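# Place the tub lid on the mat as pictured

## Task

Set the tub lid down so it rests on the mat with the same orientation and facing as in the reference image "manual"; the lid must sit entirely within the mat, no other object may be on the mat, and nothing may be left toppled.

## Robot and tools

Robot: one arm with six joints and a parallel gripper, mounted on a base at (0, 0, +0.360) m in the scene frame with quat_wxyz (+0.891, +0.184, +0.416, -0.001), so the base is tilted. Joint ranges in rad, base to hand: waist -2.618 to 3.054, shoulder 0.000 to 3.142, elbow 0.000 to 3.142 (straight at 2.901), wrist pitch -1.571 to 1.571, wrist yaw -1.571 to 1.571, wrist roll -2.094 to 2.094. The only camera is cam_wrist, a 672x504 fisheye on the hand.

Frames: the scene frame has its origin on the table top below the base, +z up, +y to the left when looking along +x. Printed hand poses, velocities and targets are in this frame. Offsets you send are along the Hand target's own axes. The gripper's fingers point along its +z and open and close along its y. end_effector_position is the point between the pads, roughly 1 cm behind the tips. Printed pose values can be off by a few centimetres, more at long reach.

A row is 7 numbers in [-1, 1]: dx, dy, dz, rx, ry, rz, opening. The first six are an offset (not a pose) from the Hand target as it stood when the action or move began; 1.0 equals 0.6 m of travel or 180 degrees of turn, and rx, ry, rz form one rotation vector. Every row in an action or target list counts from that same starting Hand target, so repeating an offset in a new call moves further. opening is absolute: +1 fully open (0.094 m), -1 closed; sending 0 is a real command, so resend the current value to keep the fingers as they are.

Tools:
- execute_actions(actions, cameras): actions is a list of actions; each action is a table of up to 15 rows, one per 1/30 s step, a short table repeating its last row. Images return only when actions is empty or cameras asks for them. cameras: names, ["all"], [] or null.
- move(target, speed, blend, opening_speed, grip_force, blocking, cameras): drives the gripper in a straight line toward one row or a list of up to 15 rows, all offsets from the same starting Hand target, within 10 s total. speed is top speed in m/s, 0.002 to 2.9 (default 0.25), turns capped at twice that in rad/s; one number or one per target. blend in m rounds corners of a list (0 = stop at each). opening_speed is the rate of the opening command per second on the -1..+1 scale, at least 0.2. grip_force is newtons per pad, 10 to 50, persisting once set; lower values close slowly. blocking=false returns after about 0.5 s while the motion continues.
- wait(seconds 0 to 10, cameras): lets time pass holding the last command; a running move keeps going.
- stop(cameras): brakes a running move; braking needs distance.
- zoom_image(camera "cam_wrist", region [x0, y0, x1, y1] pixels, at most 504 by 504): closer look at the latest image.
- show_instructions(): shows the reference image(s).
- finished_scene(scene): ends the current scene, irreversibly; pass the scene number printed at the end of results.

Results: the state line gives end_effector_position (m) and end_effector_quat_wxyz; "Hand target" is the last commanded pose after clipping, and the next offsets count from it. The hand often stops short of it; resend the gap or an all-zero action to ask again. grip_measured is finger opening on the command scale (reads a little wide when empty, a few hundredths narrower than a part under full squeeze). grip_effort_nm is the gripper motor's averaged effort, negative closing; it does not return to zero at rest. Joint torques follow joint order, include gravity, and wrap at ±28 N m for joints 1 to 3. Joint velocities may say "within noise". A move adds a "move:" line: done (resting within 10 mm and 2 degrees of target), off_target, moving, held, fault, plus limits such as paced or held. Neither done nor off_target tells you about contact. Friction and load can leave the hand a few cm off in any direction.

Control notes: each step the commanded orientation is clipped to 40 degrees of the measured one; position is favoured when both cannot be reached. Moves do not slow for obstacles and lag more when fast or when the arm is nearly straight; a faster or deeper contact presses harder. Avoid paths passing near the base, which may flip the shoulder posture. A blocked arm keeps pushing until commanded back past the hand. To release, command an opening well above grip_measured; close gently on fragile parts.

Avoid: dropping the lid or releasing it while moving, slamming or pushing hard into the table, mat or other things, knocking items over, and anything leaving the table (that fails). Loose objects may get bumped by outside pushes. Watch motor heat from holding loads, stretching out or pressing on unreachable poses: MOTOR HOT appears at 75 °C, a fault at 90 °C folds the arm and disables it, and at 100 °C the arm drops.

Each tool is called after "Emit:" in YAML: its name, and indented under it one key for each argument.

Reference images:

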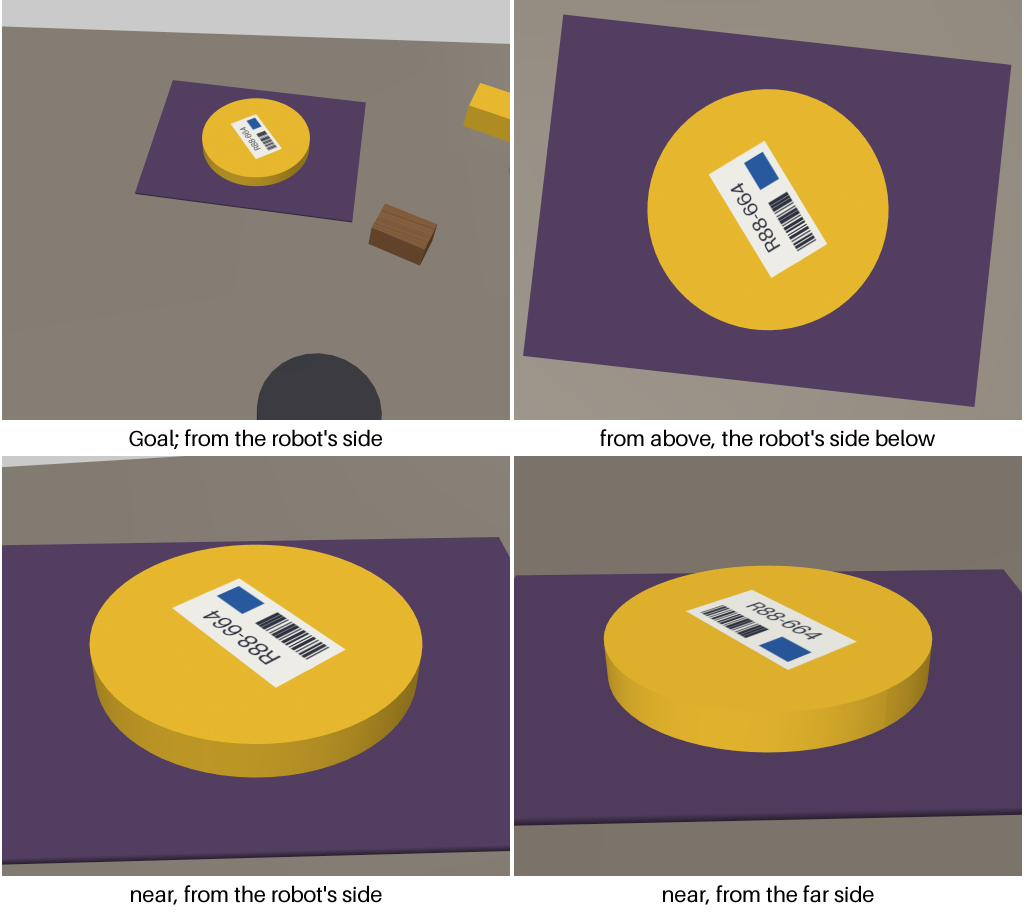

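## Session

Emit:
execute_actions:
  actions: []

Scene clock: 0.00 s.
end_effector_position=(+0.3016, -0.3020, +0.3125) grip_measured=+1.000 grip_effort_nm=n/a end_effector_quat_wxyz=(+0.160, -0.049, +0.975, +0.143)
Joint positions: [-1.489 1.5 1.484 -1.431 -1.147 -1.728 0.094]
Joint velocities: within noise
Joint torques (N m): no reading
Motor temperatures (°C): [27 23 27 27 23 22 24]
Heat: 27 °C.
Hand target: +0.3021, -0.3040, +0.3141; +0.163, -0.049, +0.976, +0.139
Tool commands: gripper/opening=+1.0

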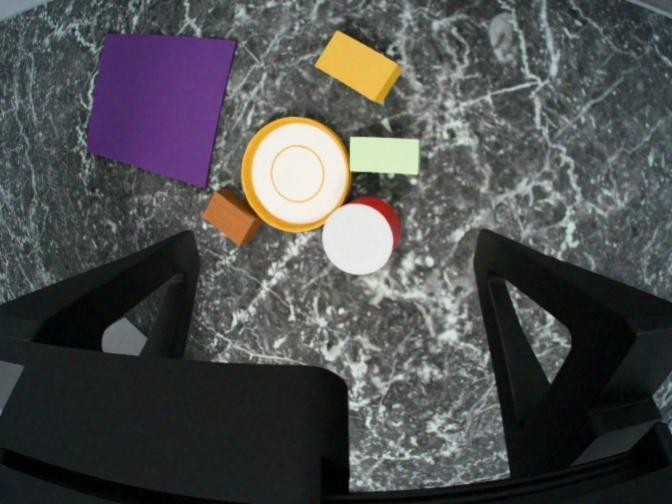

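Emit:
move:
  target: [-0.15, 0.153, 0.0435, 0.0885, 0.104, 0.031, 1]
  speed: 0.4
  cameras: ["all"]

Scene clock: 3.43 s.
end_effector_position=(+0.3793, -0.2040, +0.3418) grip_measured=+1.000 grip_effort_nm=0.03 end_effector_quat_wxyz=(-0.005, -0.001, +1.000, +0.006)
Joint positions: [-0.693 0.966 1.374 -1.068 -0.227 -0.588 0.094]
Joint torques (N m): [0.28 -9.94 5.26 0.48 0.01 0.05]
Heat: 27 °C.
Hand target: +0.3819, -0.2042, +0.3438; +0.001, -0.001, +1.000, +0.001
Off the commanded pose: 0.003 m, 1 deg.
move: done

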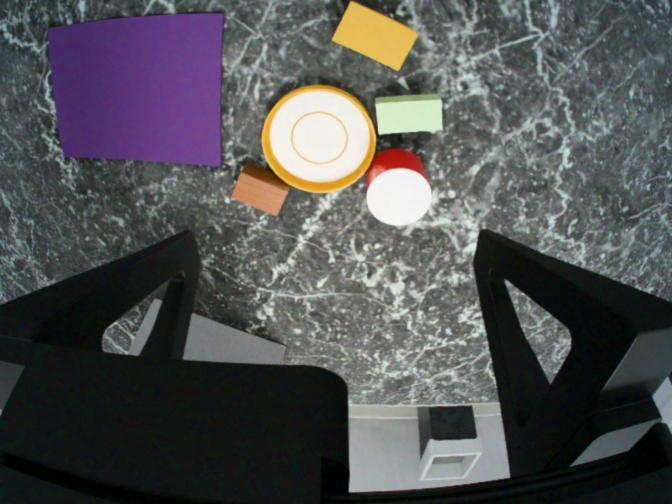

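Emit:
zoom_image:
  camera: "cam_wrist"
  region: [220, 60, 460, 240]

Emit:
zoom_image:
  camera: "cam_wrist"
  region: [30, 0, 230, 180]

Scaled by 2.100 from the camera's 672x504 image, which has a finer 960x720 frame.

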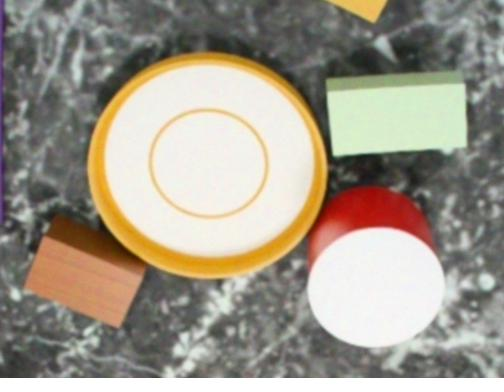

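Scaled by 2.520 from the camera's 672x504 image, which has a finer 960x720 frame.

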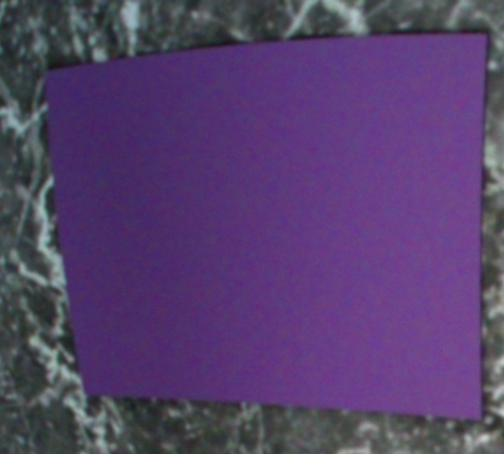

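Emit:
move:
  target: [0.133, 0.033, 0.19, 0, 0, 0, 1]
  speed: 0.4
  cameras: ["all"]

Scene clock: 5.57 s.
end_effector_position=(+0.3072, -0.1858, +0.2337) grip_measured=+1.000 grip_effort_nm=0.03 end_effector_quat_wxyz=(+0.006, -0.004, +1.000, -0.002)
Joint positions: [-0.693 0.933 0.81 -0.51 -0.226 -0.587 0.094]
Joint torques (N m): [-0.62 -6.95 2.96 0.56 -0.07 -0.03]
Heat: 27 °C.
Hand target: +0.3023, -0.1843, +0.2295; +0.001, -0.001, +1.000, +0.001
Off the commanded pose: 0.007 m, 1 deg.
move: done

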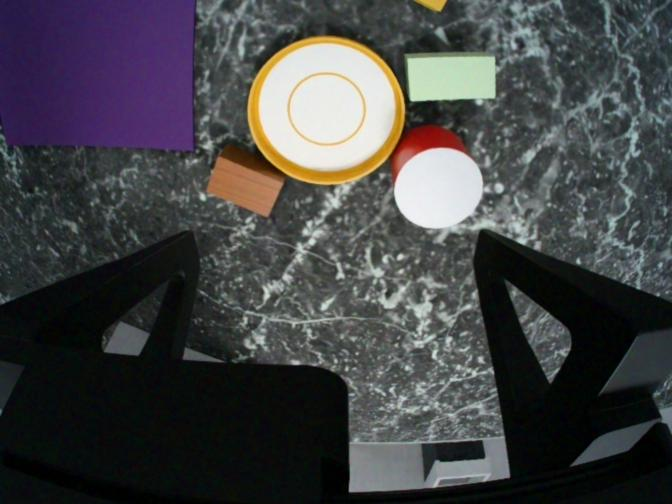

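Emit:
move:
  target: [0.16, 0, 0.05, 0, -0.222, 0, 1]
  speed: 0.4
  cameras: ["all"]

Scene clock: 8.33 s.
end_effector_position=(+0.2115, -0.1878, +0.2004) grip_measured=+1.000 grip_effort_nm=0.03 end_effector_quat_wxyz=(+0.322, -0.018, +0.947, +0.007)
Joint positions: [-1.291 1.713 0.094 1.567 -1.147 -0.412 0.094]
Joint torques (N m): [-3.12 -3.78 -2.36 1.21 -0.22 0.07]
Heat: 27 °C.
Hand target: +0.2063, -0.1844, +0.1993; +0.343, +0.000, +0.939, +0.001
Off the commanded pose: 0.006 m, 3 deg.
joint sent to its limit — joint 4 (wrist pitch), upper limit. The joint targets are off in orientation, not in position.
move: off_target

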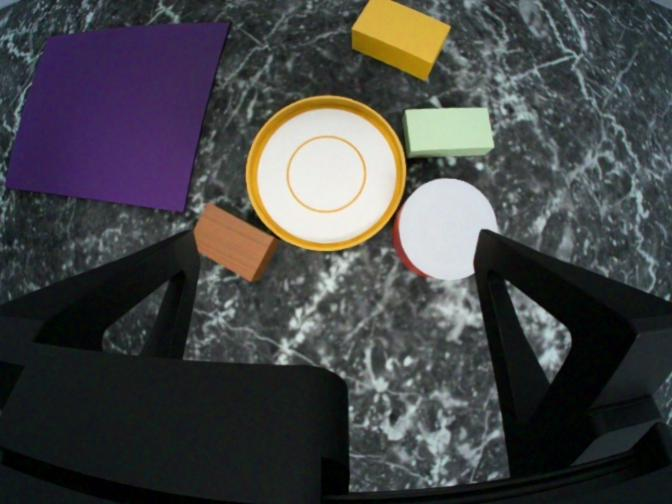

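Emit:
move:
  target: [-0.1045, 0.0067, 0.197, 0.1743, 0.1743, 0.4776, 0]
  speed: 0.5
  cameras: ["all"]

Scene clock: 15.10 s.
end_effector_position=(+0.3342, -0.1802, +0.1549) grip_measured=+0.002 grip_effort_nm=-0.09 end_effector_quat_wxyz=(+0.012, +0.703, +0.711, +0.009)
Joint positions: [-0.547 1.24 0.839 -0.203 -0.115 1.067 0.047]
Joint torques (N m): [-0.35 -6.95 4.07 0.29 0.07 0.07]
Heat: 27 °C.
Hand target: +0.3305, -0.1801, +0.1493; -0.001, +0.706, +0.708, +0.001
Off the commanded pose: 0.007 m, 2 deg.
move: done

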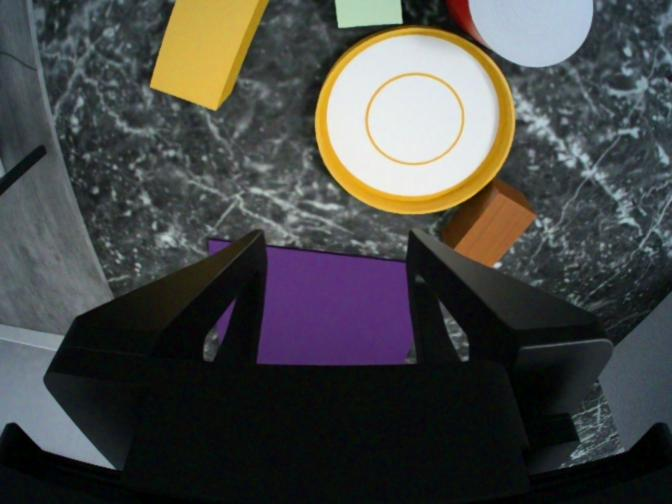

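Emit:
move:
  target: [0, 0.029, 0.175, 0.008, 0, 0, 0]
  speed: 0.25
  cameras: ["all"]

Scene clock: 16.67 s.
end_effector_position=(+0.3508, -0.1807, +0.0511) grip_measured=+0.002 grip_effort_nm=-0.09 end_effector_quat_wxyz=(-0.007, +0.705, +0.710, -0.002)
Joint positions: [-0.487 1.672 1.053 -0.023 -0.057 1.103 0.047]
Joint torques (N m): [0.08 -8.77 2.24 0.46 0.09 0.03]
Heat: 27 °C.
Hand target: +0.3477, -0.1797, +0.0442; -0.010, +0.707, +0.708, -0.008
Off the commanded pose: 0.007 m, 1 deg.
move: done

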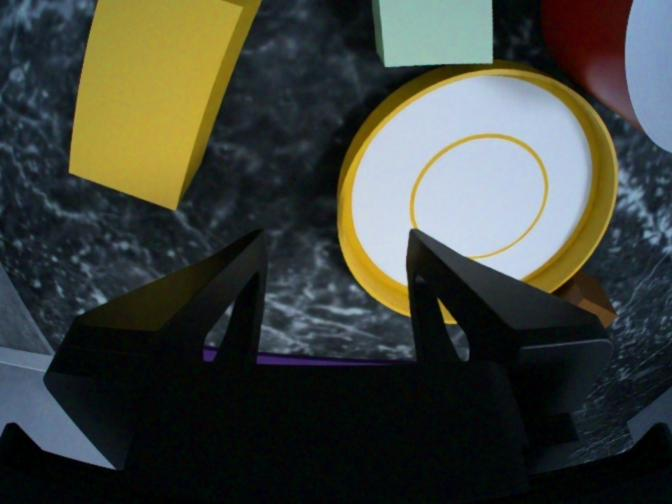

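Emit:
move:
  target: [0.002, -0.0025, 0.053, 0.003, 0, 0, 0]
  speed: 0.12
  cameras: ["all"]

Scene clock: 17.90 s.
end_effector_position=(+0.3504, -0.1809, +0.0208) grip_measured=+0.002 grip_effort_nm=-0.09 end_effector_quat_wxyz=(-0.008, +0.705, +0.709, -0.005)
Joint positions: [-0.481 1.788 1.116 0.026 -0.048 1.107 0.047]
Joint torques (N m): [0.1 -8.7 1.8 0.45 0.11 0.07]
Heat: 27 °C.
Hand target: +0.3456, -0.1785, +0.0126; -0.013, +0.706, +0.708, -0.011
Off the commanded pose: 0.010 m, 1 deg.
move: done

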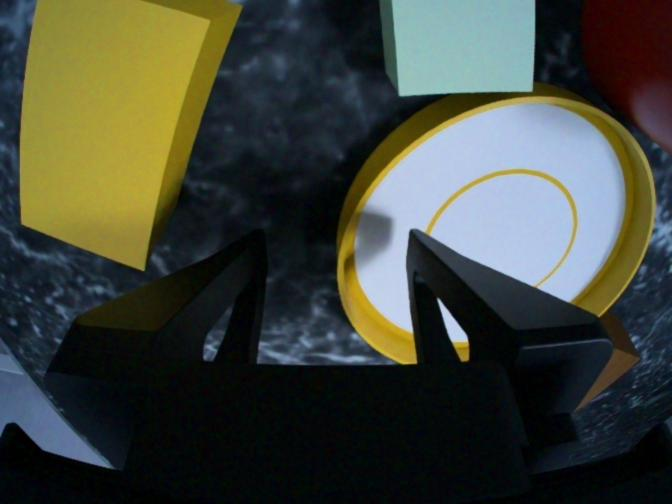

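Emit:
move:
  target: [0.006, -0.001, 0.009, 0.003, 0, 0, 0]
  speed: 0.08
  cameras: ["all"]

Emit:
move:
  target: [0, 0, 0, 0, 0, 0, -0.97]
  opening_speed: 0.8
  cameras: ["all"]

Scene clock: 18.77 s.
end_effector_position=(+0.3507, -0.1779, +0.0164) grip_measured=+0.002 grip_effort_nm=-0.08 end_effector_quat_wxyz=(-0.010, +0.705, +0.709, -0.008)
Joint positions: [-0.47 1.805 1.127 0.027 -0.036 1.113 0.047]
Joint torques (N m): [0.09 -8.43 1.78 0.44 0.12 0.1]
Heat: 27 °C.
Hand target: +0.3448, -0.1749, +0.0072; -0.016, +0.706, +0.707, -0.015
Off the commanded pose: 0.011 m, 1 deg.
move: off_target

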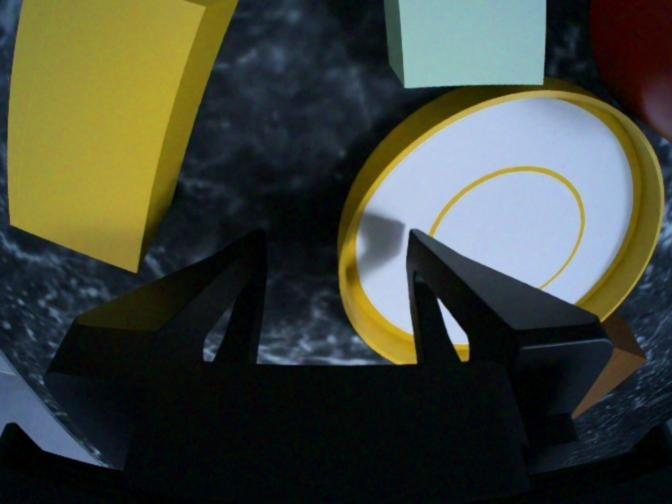

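Scene clock: 20.20 s.
end_effector_position=(+0.3509, -0.1780, +0.0164) grip_measured=-0.948 grip_effort_nm=-0.92 end_effector_quat_wxyz=(-0.009, +0.705, +0.709, -0.008)
Joint positions: [-0.47 1.805 1.127 0.027 -0.035 1.115 0.002]
Joint torques (N m): [0.12 -8.32 1.85 0.43 0.11 0.06]
Heat: 27 °C.
Hand target: +0.3448, -0.1750, +0.0072; -0.016, +0.706, +0.707, -0.015
Off the commanded pose: 0.012 m, 1 deg.
move: off_target

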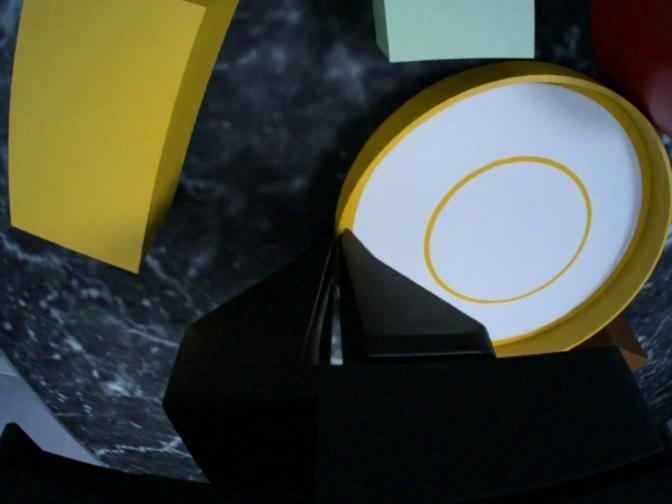

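Emit:
move:
  target:
    - [0,0,-0.1,0,0,0,-0.97]
    - [0,0.05,-0.25,-0.1,0,0,-0.97]
    - [0.1,0.158,-0.305,-0.512,0,0,-0.97]
  speed: [0.12,0.2,0.3]
  blend: [0.03,0.03,0]
  cameras: ["all"]

Scene clock: 24.63 s.
end_effector_position=(+0.4496, -0.1202, +0.1919) grip_measured=-0.951 grip_effort_nm=-1.00 end_effector_quat_wxyz=(+0.341, +0.582, +0.625, +0.392)
Joint positions: [-0.449 1.642 0.487 1.567 -0.49 1.359 0.002]
Joint torques (N m): [0.59 -7.24 0.27 2.05 -0.2 -0.14]
Heat: 27 °C.
Hand target: +0.4473, -0.1152, +0.1859; +0.498, +0.502, +0.501, +0.499
Off the commanded pose: 0.008 m, 28 deg.
joint sent to its limit — joint 4 (wrist pitch), upper limit. The joint targets are off in orientation, not in position.
move: off_target; blend cut to 0.0298 m at target 1

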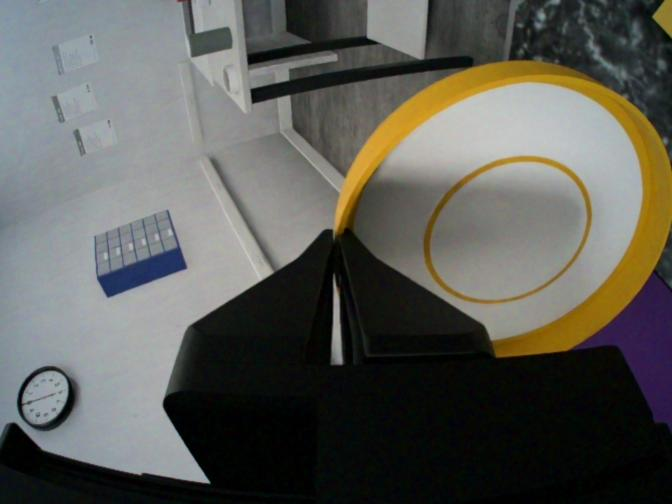

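Emit:
move:
  target: [0.275, 0.007, -0.162, 0, 0.389, 0, -0.97]
  speed: 0.3
  cameras: ["all"]

Scene clock: 28.13 s.
end_effector_position=(+0.3573, +0.0442, +0.1933) grip_measured=-0.951 grip_effort_nm=-1.00 end_effector_quat_wxyz=(+0.159, +0.147, +0.696, +0.684)
Joint positions: [-0.403 1.99 0.656 1.55 -1.535 0.823 0.002]
Joint torques (N m): [1.2 -6.9 -1.7 1.15 -0.57 -0.18]
Heat: 28 °C.
Hand target: +0.3500, +0.0497, +0.1911; +0.120, +0.125, +0.696, +0.697
Off the commanded pose: 0.009 m, 5 deg.
joint sent to its limit — joint 5 (wrist yaw), lower limit. The joint targets are off in orientation, not in position.
move: off_target

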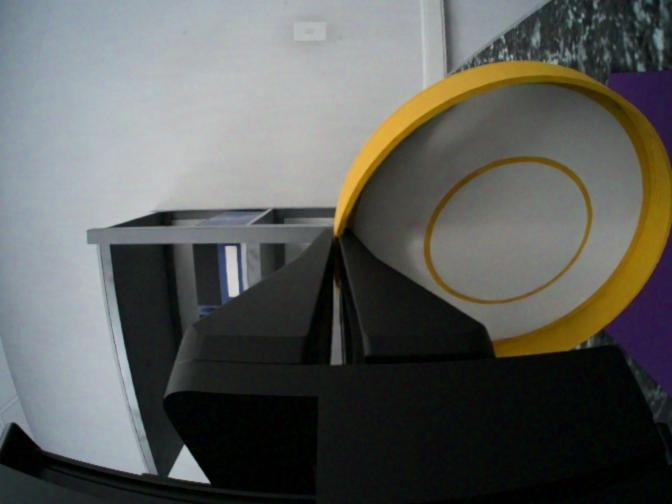

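Emit:
move:
  target: [0, -0.0967, 0, 0, -0.03, 0, -0.97]
  speed: 0.2
  cameras: ["all"]

Scene clock: 29.47 s.
end_effector_position=(+0.3541, +0.0462, +0.1370) grip_measured=-0.951 grip_effort_nm=-1.00 end_effector_quat_wxyz=(+0.155, +0.153, +0.696, +0.684)
Joint positions: [-0.403 2.215 0.843 1.564 -1.532 0.813 0.002]
Joint torques (N m): [0.99 -6.58 -1.46 1.45 -0.44 -0.03]
Heat: 28 °C.
Hand target: +0.3496, +0.0498, +0.1330; +0.153, +0.157, +0.690, +0.690
Off the commanded pose: 0.007 m, 1 deg.
joint sent to its limit — joint 4 (wrist pitch), upper limit. The joint targets still meet the commanded pose.
move: done

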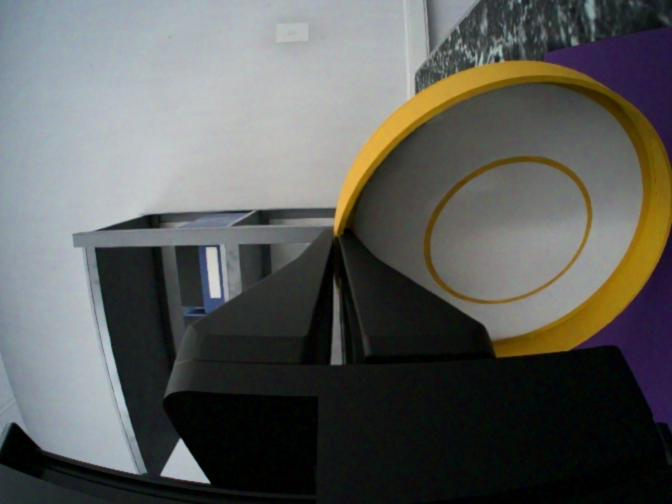

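Emit:
move:
  target: [0, -0.01, 0, 0, 0, 0, -0.97]
  speed: 0.05

Emit:
move:
  target: [0, -0.006, 0, 0, 0, 0, -0.97]
  speed: 0.03
  cameras: ["all"]

Scene clock: 30.33 s.
end_effector_position=(+0.3551, +0.0458, +0.1319) grip_measured=-0.951 grip_effort_nm=-1.00 end_effector_quat_wxyz=(+0.157, +0.151, +0.696, +0.684)
Joint positions: [-0.403 2.233 0.866 1.566 -1.532 0.813 0.002]
Joint torques (N m): [0.96 -6.41 -1.36 1.37 -0.45 0]
Heat: 28 °C.
Hand target: +0.3496, +0.0498, +0.1270; +0.153, +0.157, +0.690, +0.690
Off the commanded pose: 0.008 m, 1 deg.
joint sent to its limit — joint 4 (wrist pitch), upper limit. The joint targets still meet the commanded pose.
move: done

Scene clock: 31.03 s.
end_effector_position=(+0.3553, +0.0458, +0.1285) grip_measured=-0.951 grip_effort_nm=-1.00 end_effector_quat_wxyz=(+0.157, +0.151, +0.696, +0.684)
Joint positions: [-0.403 2.246 0.88 1.566 -1.532 0.814 0.002]
Joint torques (N m): [0.95 -6.37 -1.33 1.37 -0.47 0]
Heat: 28 °C.
Hand target: +0.3496, +0.0498, +0.1235; +0.153, +0.157, +0.690, +0.690
Off the commanded pose: 0.009 m, 1 deg.
joint sent to its limit — joint 4 (wrist pitch), upper limit. The joint targets still meet the commanded pose.
move: done

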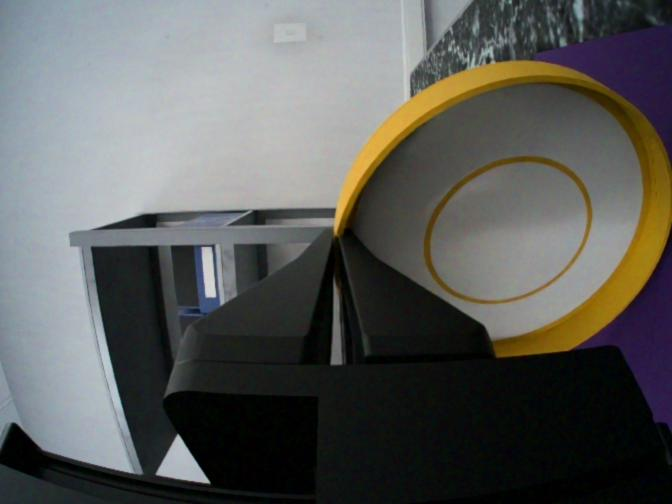

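Emit:
move:
  target: [0, -0.006, 0, 0, 0, 0, -0.97]
  speed: 0.03

Emit:
move:
  target: [0, -0.006, 0, 0, 0, 0, -0.97]
  speed: 0.03
  cameras: ["all"]

Scene clock: 32.43 s.
end_effector_position=(+0.3555, +0.0458, +0.1249) grip_measured=-0.951 grip_effort_nm=-1.00 end_effector_quat_wxyz=(+0.157, +0.150, +0.697, +0.684)
Joint positions: [-0.403 2.26 0.894 1.567 -1.532 0.814 0.002]
Joint torques (N m): [0.85 -6.41 -1.24 1.38 -0.44 0.01]
Heat: 28 °C.
Hand target: +0.3496, +0.0498, +0.1199; +0.153, +0.157, +0.690, +0.690
Off the commanded pose: 0.009 m, 1 deg.
joint sent to its limit — joint 4 (wrist pitch), upper limit. The joint targets still meet the commanded pose.
move: done

Scene clock: 33.13 s.
end_effector_position=(+0.3557, +0.0457, +0.1219) grip_measured=-0.951 grip_effort_nm=-1.00 end_effector_quat_wxyz=(+0.158, +0.150, +0.696, +0.684)
Joint positions: [-0.403 2.271 0.907 1.568 -1.533 0.817 0.002]
Joint torques (N m): [0.84 -6.2 -1.21 1.37 -0.44 -0.01]
Heat: 28 °C.
Hand target: +0.3495, +0.0498, +0.1163; +0.153, +0.157, +0.690, +0.690
Off the commanded pose: 0.009 m, 1 deg.
joint sent to its limit — joint 4 (wrist pitch), upper limit. The joint targets still meet the commanded pose.
move: done

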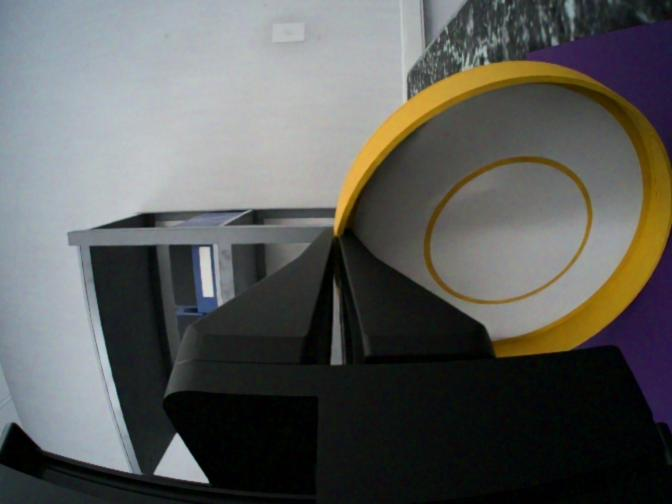

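Emit:
move:
  target: [0, -0.006, 0, 0, 0, 0, -0.97]
  speed: 0.03

Emit:
move:
  target: [0, -0.006, 0, 0, 0, 0, -0.97]
  speed: 0.03
  cameras: ["all"]

Scene clock: 33.93 s.
end_effector_position=(+0.3549, +0.0461, +0.1214) grip_measured=-0.951 grip_effort_nm=-1.00 end_effector_quat_wxyz=(+0.158, +0.142, +0.694, +0.687)
Joint positions: [-0.403 2.281 0.921 1.576 -1.547 0.818 0.002]
Joint torques (N m): [0.91 -5.98 -1.09 1.28 -0.3 -0.01]
Heat: 28 °C.
Hand target: +0.3496, +0.0498, +0.1127; +0.153, +0.157, +0.690, +0.690
Off the commanded pose: 0.011 m, 2 deg.
joint read past its limit — joint 4 (wrist pitch), upper limit.
joint sent to its limit — joint 4 (wrist pitch), upper limit. The joint targets still meet the commanded pose.
move: off_target

Scene clock: 34.63 s.
end_effector_position=(+0.3550, +0.0466, +0.1206) grip_measured=-0.951 grip_effort_nm=-1.00 end_effector_quat_wxyz=(+0.157, +0.138, +0.693, +0.690)
Joint positions: [-0.402 2.287 0.932 1.576 -1.557 0.82 0.002]
Joint torques (N m): [0.73 -5.52 -0.79 1.28 -0.23 -0.03]
Heat: 28 °C.
Hand target: +0.3496, +0.0497, +0.1090; +0.153, +0.157, +0.690, +0.690
Off the commanded pose: 0.013 m, 2 deg.
joint read past its limit — joint 4 (wrist pitch), upper limit; joint 5 (wrist yaw), lower limit.
joint sent to its limit — joint 4 (wrist pitch), upper limit. The joint targets still meet the commanded pose.
move: off_target

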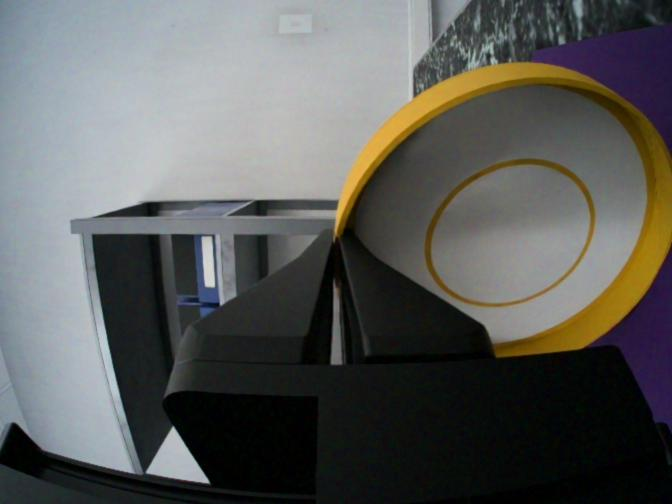

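Emit:
move:
  target: [0, 0.0108, 0, 0, 0, 0, -0.97]
  speed: 0.03

Emit:
move:
  target: [0, 0, 0, 0, 0, 0, -0.85]
  opening_speed: 0.2
  cameras: ["all"]

Scene clock: 35.47 s.
end_effector_position=(+0.3541, +0.0470, +0.1208) grip_measured=-0.951 grip_effort_nm=-1.00 end_effector_quat_wxyz=(+0.156, +0.139, +0.692, +0.691)
Joint positions: [-0.402 2.287 0.929 1.576 -1.557 0.82 0.002]
Joint torques (N m): [0.77 -7.27 -2.44 1.3 -0.19 -0.04]
Heat: 28 °C.
Hand target: +0.3496, +0.0498, +0.1155; +0.153, +0.157, +0.690, +0.690
Off the commanded pose: 0.007 m, 2 deg.
joint read past its limit — joint 4 (wrist pitch), upper limit; joint 5 (wrist yaw), lower limit.
joint sent to its limit — joint 4 (wrist pitch), upper limit. The joint targets still meet the commanded pose.
move: done

Scene clock: 36.27 s.
end_effector_position=(+0.3544, +0.0469, +0.1206) grip_measured=-0.852 grip_effort_nm=0.13 end_effector_quat_wxyz=(+0.156, +0.140, +0.693, +0.690)
Joint positions: [-0.402 2.287 0.929 1.576 -1.554 0.82 0.007]
Joint torques (N m): [0.77 -7.25 -2.48 1.3 -0.23 -0.03]
Heat: 28 °C.
Hand target: +0.3495, +0.0498, +0.1156; +0.153, +0.157, +0.690, +0.690
Off the commanded pose: 0.008 m, 2 deg.
joint read past its limit — joint 4 (wrist pitch), upper limit; joint 5 (wrist yaw), lower limit.
joint sent to its limit — joint 4 (wrist pitch), upper limit. The joint targets still meet the commanded pose.
move: done

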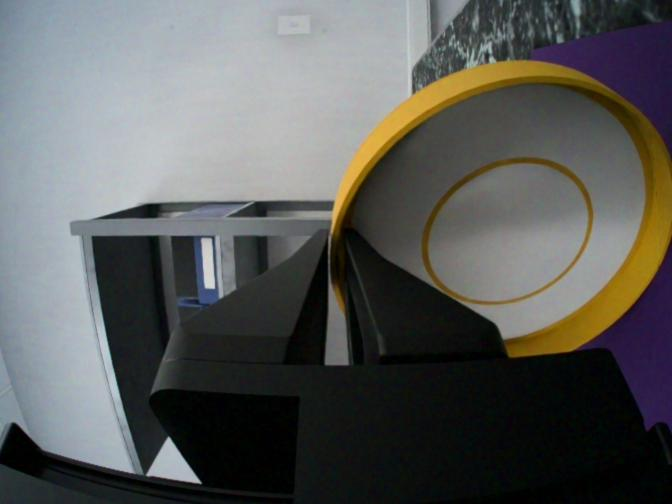

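Emit:
move:
  target:
    - [0, 0, 0, 0, 0, 0, -0.65]
    - [0,0,-0.05,0,0,0,-0.65]
    - [0,0,-0.12,0,0,0,-0.65]
  opening_speed: 0.4
  speed: [0.05,0.06,0.15]
  blend: [0,0.01,0]
  cameras: ["all"]

Scene clock: 38.43 s.
end_effector_position=(+0.3195, -0.0160, +0.1099) grip_measured=-0.652 grip_effort_nm=0.15 end_effector_quat_wxyz=(+0.172, +0.209, +0.735, +0.622)
Joint positions: [-0.598 2.258 0.802 1.576 -1.54 0.766 0.016]
Joint torques (N m): [-0.79 -9.35 -3.4 1.22 -0.54 -0.11]
Heat: 28 °C.
Hand target: +0.3188, -0.0153, +0.1156; +0.153, +0.157, +0.690, +0.690
Off the commanded pose: 0.006 m, 11 deg.
joint read past its limit — joint 4 (wrist pitch), upper limit.
joint sent to its limit — joint 4 (wrist pitch), upper limit; joint 5 (wrist yaw), lower limit. The joint targets are off in orientation, not in position.
move: off_target

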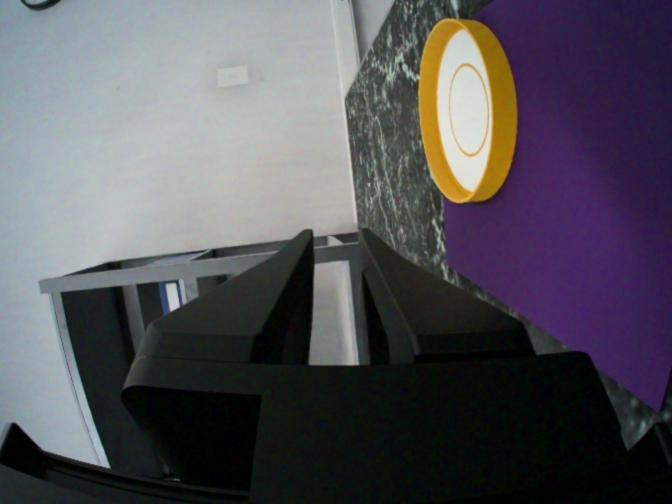

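Emit:
wait:
  seconds: 0.1
  cameras: ["all"]

Scene clock: 38.60 s.
end_effector_position=(+0.3195, -0.0160, +0.1099) grip_measured=-0.652 grip_effort_nm=0.15 end_effector_quat_wxyz=(+0.172, +0.209, +0.735, +0.622)
Joint positions: [-0.598 2.258 0.802 1.576 -1.54 0.766 0.016]
Joint torques (N m): [-0.8 -9.24 -3.41 1.18 -0.54 -0.13]
Heat: 28 °C.
Hand target: +0.3188, -0.0153, +0.1156; +0.153, +0.157, +0.690, +0.690
Tool commands: gripper/opening=-0.65
Off the commanded pose: 0.006 m, 11 deg.
joint read past its limit — joint 4 (wrist pitch), upper limit.
wait: 0.10 s; no rest

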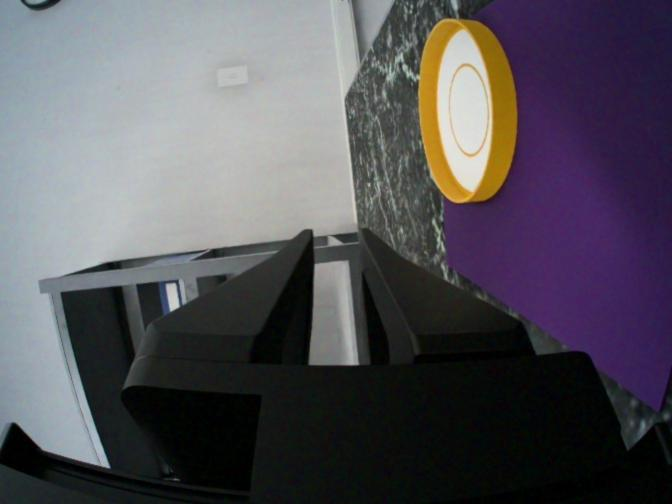

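Emit:
move:
  target: [0.0295, 0.357, -0.133, 0.491, 0.109, -0.112, 1]
  speed: 0.5
  cameras: ["all"]

Scene clock: 41.83 s.
end_effector_position=(+0.2935, -0.0795, +0.2947) grip_measured=+0.998 grip_effort_nm=0.14 end_effector_quat_wxyz=(+0.383, +0.047, +0.886, +0.258)
Joint positions: [-1.087 0.814 0.02 1.068 -1.4 0.191 0.094]
Joint torques (N m): [0.46 -2.18 1.77 1.31 -0.17 -0.04]
Heat: 28 °C.
Hand target: +0.2919, -0.0787, +0.2922; +0.379, +0.056, +0.885, +0.263 (not the last commanded pose)
Off the commanded pose: 0.042 m, 55 deg.
move: held (a check stopped the path); limits=paced,held
pose unreachable: on one or more control steps of this call, first in action 0 (counted from 0), an arm could not follow its commanded pose, so it was not sent that pose on those steps. It may still have moved: this result reports where it is.
cause: moving toward the commanded pose would bring two parts of the arm too close to each other (its wrist (the part past joint 4) and its wrist camera, with joints 5 (wrist yaw) and 6 (wrist roll) between them, 7 mm apart when it was first held).

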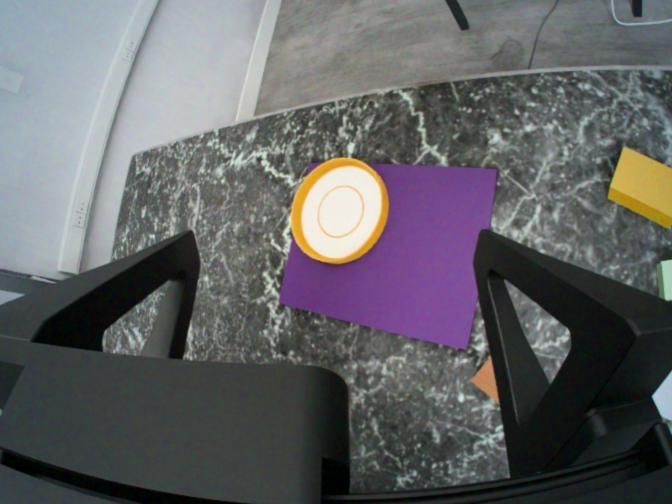

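Emit:
move:
  target: [0.1575, -0.376, -0.032, 0.174, 0.251, -0.037, 1]
  speed: 0.45
  cameras: ["all"]

Scene clock: 44.53 s.
end_effector_position=(+0.2389, -0.2548, +0.1337) grip_measured=+0.998 grip_effort_nm=0.13 end_effector_quat_wxyz=(+0.011, +0.000, +1.000, -0.009)
Joint positions: [-0.962 1.404 0.733 0 -0.435 -0.748 0.094]
Joint torques (N m): [-1.62 -6.12 2.32 0.3 0.06 -0.11]
Heat: 28 °C.
Hand target: +0.2342, -0.2513, +0.1278; +0.000, +0.000, +1.000, +0.001
Off the commanded pose: 0.008 m, 2 deg.
move: done

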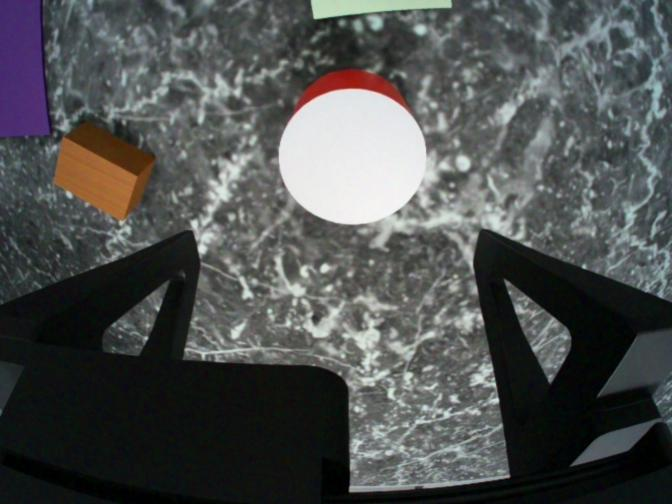

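Emit:
move:
  target: [-0.006, -0.012, 0.16, 0, 0.005, 0, 1]
  speed: 0.2

Emit:
move:
  target: [0, 0, 0, 0, 0, 0, 0.25]
  opening_speed: 1.0
  cameras: ["all"]

Scene clock: 45.80 s.
end_effector_position=(+0.2462, -0.2703, +0.0403) grip_measured=+0.998 grip_effort_nm=0.13 end_effector_quat_wxyz=(+0.000, -0.007, +1.000, -0.020)
Joint positions: [-0.848 1.789 0.927 0.214 -0.315 -0.688 0.094]
Joint torques (N m): [-2.02 -7.2 0.27 0.37 -0.15 0.06]
Heat: 28 °C.
Hand target: +0.2380, -0.2586, +0.0319; -0.008, +0.000, +1.000, +0.000
Off the commanded pose: 0.017 m, 3 deg.
move: off_target

Scene clock: 46.80 s.
end_effector_position=(+0.2465, -0.2701, +0.0402) grip_measured=+0.252 grip_effort_nm=-0.09 end_effector_quat_wxyz=(+0.000, -0.007, +1.000, -0.019)
Joint positions: [-0.847 1.789 0.927 0.215 -0.316 -0.686 0.059]
Joint torques (N m): [-2.13 -7.25 0.31 0.38 -0.15 0.04]
Heat: 28 °C.
Hand target: +0.2379, -0.2586, +0.0319; -0.008, +0.000, +1.000, +0.000
Off the commanded pose: 0.017 m, 3 deg.
move: off_target

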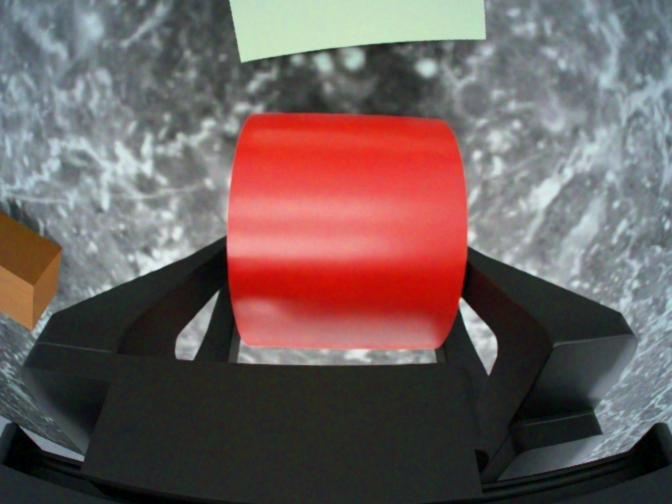

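Emit:
move:
  target: [0, 0, 0, 0, 0, 0, 0.05]
  opening_speed: 0.4
  grip_force: 25

Scene clock: 47.60 s.
end_effector_position=(+0.2465, -0.2701, +0.0402) grip_measured=+0.144 grip_effort_nm=-0.54 end_effector_quat_wxyz=(+0.000, -0.007, +1.000, -0.019)
Joint positions: [-0.847 1.789 0.927 0.215 -0.316 -0.686 0.054]
Joint torques (N m): [-2.02 -7.31 0.2 0.38 -0.15 0.04]
Heat: 28 °C.
Hand target: +0.2379, -0.2586, +0.0319; -0.008, +0.000, +1.000, +0.000
Off the commanded pose: 0.017 m, 3 deg.
grip_force (N): 25
move: off_target

Emit:
move:
  target:
    - [0,0,-0.075,0,0,0,0.05]
    - [-0.139,0.158,-0.075,0,0,0,0.05]
    - [-0.139,0.158,-0.002,0,0,0,0.05]
  speed: [0.2,0.25,0.1]
  blend: [0.02,0.02,0]
  cameras: ["all"]

Scene clock: 49.40 s.
end_effector_position=(+0.3207, -0.1635, +0.0388) grip_measured=+0.143 grip_effort_nm=-0.54 end_effector_quat_wxyz=(-0.009, -0.002, +1.000, +0.003)
Joint positions: [-0.477 1.697 0.93 0.121 -0.047 -0.459 0.054]
Joint torques (N m): [0.01 -7.88 1.62 0.56 0.04 0.05]
Heat: 28 °C.
Hand target: +0.3213, -0.1638, +0.0318; -0.008, +0.000, +1.000, +0.000
Off the commanded pose: 0.007 m, 0 deg.
grip_force (N): 25
move: done

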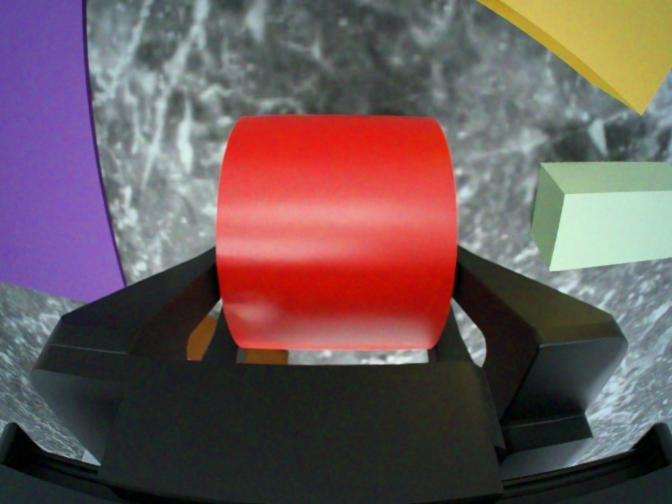

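Emit:
move:
  target:
    - [0,0,0,0,0,0,0.6]
    - [0,0,-0.14,0,0,0,0.6]
    - [-0.112,0.5225,-0.13,0,0,0,0]
  speed: [0.1,0.2,0.4]
  blend: [0,0.04,0]
  grip_force: 50
  cameras: ["all"]

Scene clock: 53.27 s.
end_effector_position=(+0.3962, +0.1449, +0.1137) grip_measured=+0.002 grip_effort_nm=-0.09 end_effector_quat_wxyz=(+0.001, +0.008, +1.000, +0.005)
Joint positions: [0.481 1.875 1.183 -0.161 0.676 0.227 0.047]
Joint torques (N m): [6.31 -6.75 2.89 0.22 0.07 0.03]
Heat: 27 °C.
Hand target: +0.3899, +0.1496, +0.1091; -0.008, +0.000, +1.000, +0.000
Off the commanded pose: 0.009 m, 1 deg.
move: done

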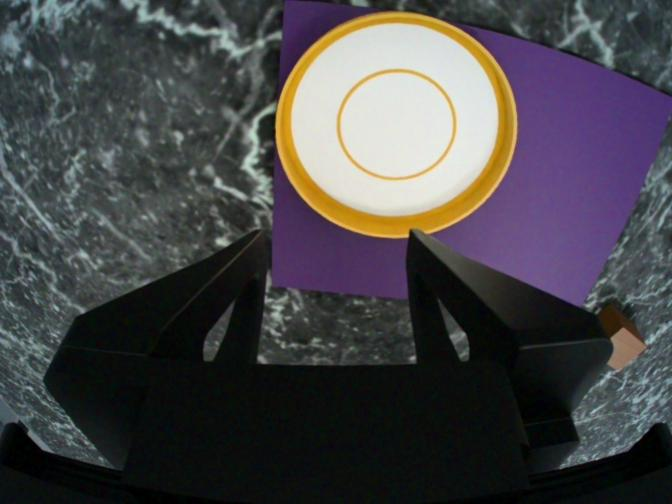

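Emit:
move:
  target: [-0.0167, 0.0527, 0.1, 0, 0, 0, 0]
  speed: 0.25
  cameras: ["all"]

Scene clock: 54.40 s.
end_effector_position=(+0.4014, +0.1795, +0.0554) grip_measured=+0.002 grip_effort_nm=-0.09 end_effector_quat_wxyz=(-0.006, +0.003, +1.000, +0.000)
Joint positions: [0.456 2.133 1.388 -0.113 0.667 0.206 0.047]
Joint torques (N m): [6.46 -7.99 2.24 0.42 -0.08 -0.06]
Heat: 27 °C.
Hand target: +0.3990, +0.1812, +0.0489; -0.008, +0.000, +1.000, +0.000
Off the commanded pose: 0.007 m, 0 deg.
move: done

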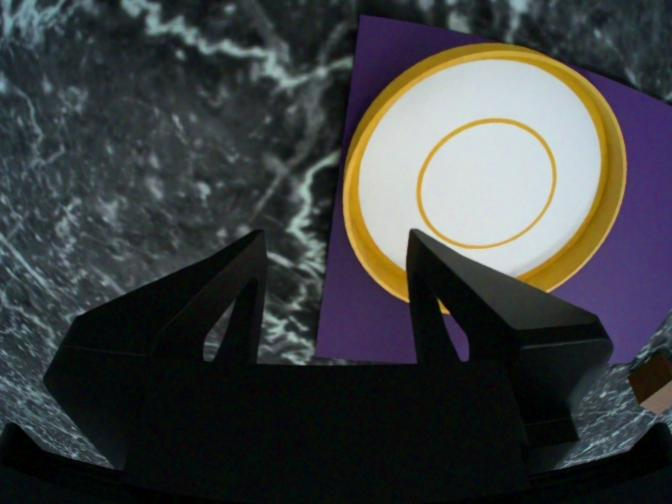

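Emit:
move:
  target: [-0.005, -0.005, 0.0615, 0, 0, 0, 0]
  speed: 0.12
  cameras: ["all"]

Scene clock: 55.57 s.
end_effector_position=(+0.4064, +0.1750, +0.0198) grip_measured=+0.002 grip_effort_nm=-0.09 end_effector_quat_wxyz=(-0.004, +0.005, +1.000, -0.001)
Joint positions: [0.398 2.226 1.464 -0.061 0.632 0.154 0.047]
Joint torques (N m): [6.76 -7.86 2.11 0.43 -0.11 -0.09]
Heat: 27 °C.
Hand target: +0.4014, +0.1783, +0.0120; -0.008, +0.000, +1.000, +0.001
Off the commanded pose: 0.010 m, 1 deg.
move: done

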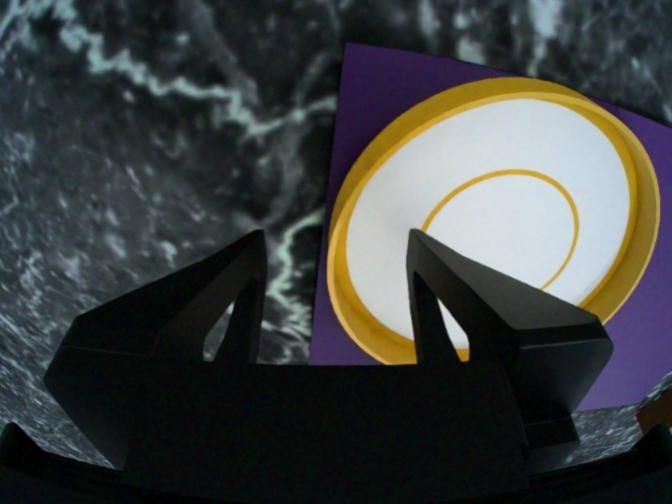

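Emit:
move:
  target:
    - [0.0067, 0, 0.004, 0, 0, 0, 0]
    - [0.0067, 0, 0.004, 0, 0, 0, -0.97]
  speed: 0.08
  opening_speed: 0.9
  cameras: ["all"]

Scene clock: 57.80 s.
end_effector_position=(+0.4103, +0.1759, +0.0198) grip_measured=-0.956 grip_effort_nm=-0.88 end_effector_quat_wxyz=(+0.003, +0.008, +1.000, +0.001)
Joint positions: [0.398 2.226 1.464 -0.042 0.629 0.15 0.002]
Joint torques (N m): [6.48 -7.64 1.01 0.49 -0.08 -0.09]
Heat: 28 °C.
Hand target: +0.3974, +0.1783, +0.0097; -0.008, +0.000, +1.000, +0.000
Off the commanded pose: 0.017 m, 2 deg.
move: off_target; target 2's new opening was sent with the hand 0.016 m and 2 deg from that target

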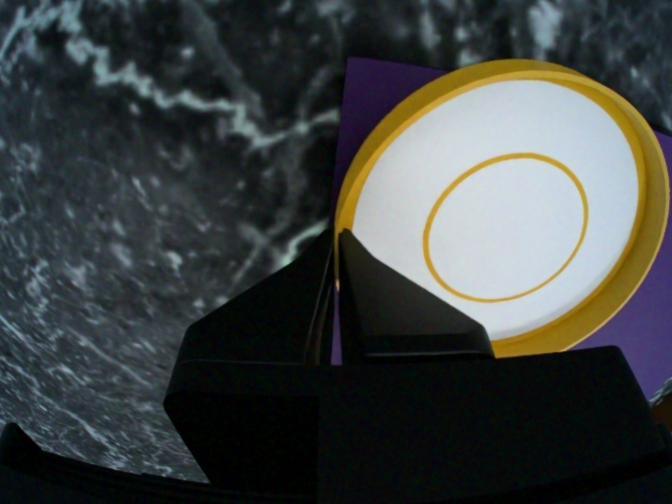

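Emit:
move:
  target:
    - [0,0,-0.1,0,0,0,-0.97]
    - [0,-0.04,-0.25,-0.1,0,0,-0.97]
    - [0.004,-0.089,-0.317,-0.546,-0.121,0.1016,-0.97]
  speed: [0.12,0.2,0.35]
  blend: [0.03,0.03,0]
  cameras: ["all"]

Scene clock: 64.27 s.
end_effector_position=(+0.4063, +0.1212, +0.2056) grip_measured=-0.960 grip_effort_nm=-1.00 end_effector_quat_wxyz=(+0.156, +0.125, +0.651, +0.732)
Joint positions: [-0.137 2.064 0.82 1.564 -1.391 0.918 0.002]
Joint torques (N m): [2.51 -7.17 -1.65 1.58 -0.36 0.01]
Motor temperatures (°C): [28 28 27 27 23 22 24]
Heat: 28 °C.
Hand target: +0.3979, +0.1247, +0.1998; +0.161, +0.145, +0.628, +0.747
Off the commanded pose: 0.011 m, 4 deg.
joint sent to its limit — joint 4 (wrist pitch), upper limit. The joint targets are off in orientation, not in position.
move: off_target; blend cut to 0.0297 m at target 1

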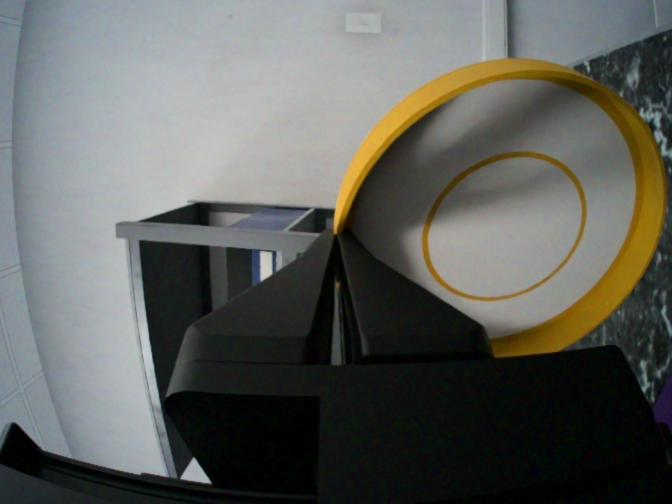

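Emit:
move:
  target: [0.0477,-0.055,0.0467,-0.05,0,0,-0.97]
  speed: 0.25
  cameras: ["all"]

Scene clock: 65.50 s.
end_effector_position=(+0.3942, +0.1589, +0.1733) grip_measured=-0.960 grip_effort_nm=-1.00 end_effector_quat_wxyz=(+0.137, +0.105, +0.634, +0.754)
Joint positions: [-0.075 2.26 0.964 1.572 -1.408 0.886 0.002]
Joint torques (N m): [4.29 -6.99 -0.69 1.41 -0.56 -0.14]
Heat: 28 °C.
Hand target: +0.3856, +0.1670, +0.1724; +0.172, +0.132, +0.568, +0.794
Off the commanded pose: 0.012 m, 10 deg.
joint read past its limit — joint 4 (wrist pitch), upper limit.
joint sent to its limit — joint 4 (wrist pitch), upper limit. The joint targets are off in orientation, not in position.
move: off_target

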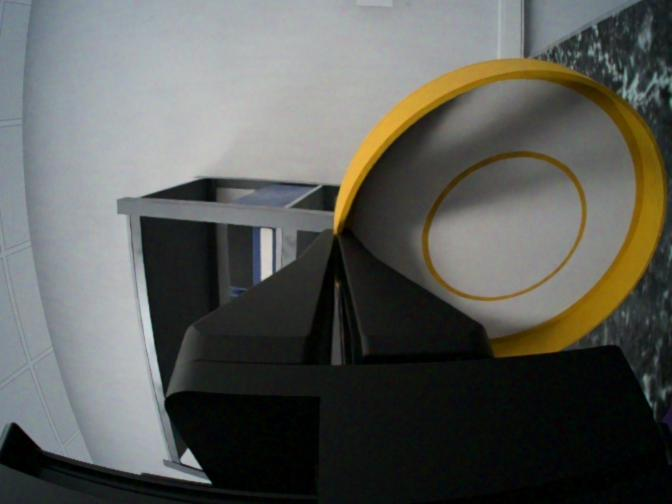

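Emit:
move:
  target: [0.045,-0.025,0.111,0.004,0.0702,0.0185,-0.97]
  speed: 0.25
  cameras: ["all"]

Scene clock: 67.70 s.
end_effector_position=(+0.3984, +0.2341, +0.1827) grip_measured=-0.960 grip_effort_nm=-1.00 end_effector_quat_wxyz=(+0.098, +0.063, +0.587, +0.801)
Joint positions: [0.098 2.37 1.152 1.428 -1.411 0.842 0.002]
Joint torques (N m): [5.59 -7.58 -0.31 1.11 -0.46 -0.13]
Heat: 28 °C.
Hand target: +0.3901, +0.2400, +0.1801; +0.085, +0.061, +0.584, +0.805
Off the commanded pose: 0.011 m, 2 deg.
move: off_target

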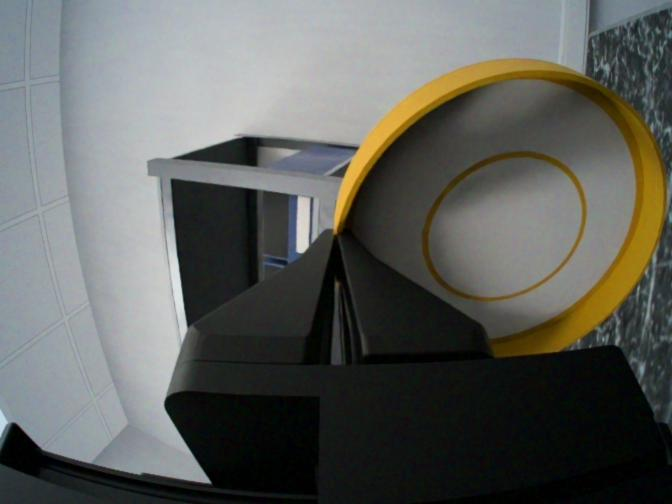

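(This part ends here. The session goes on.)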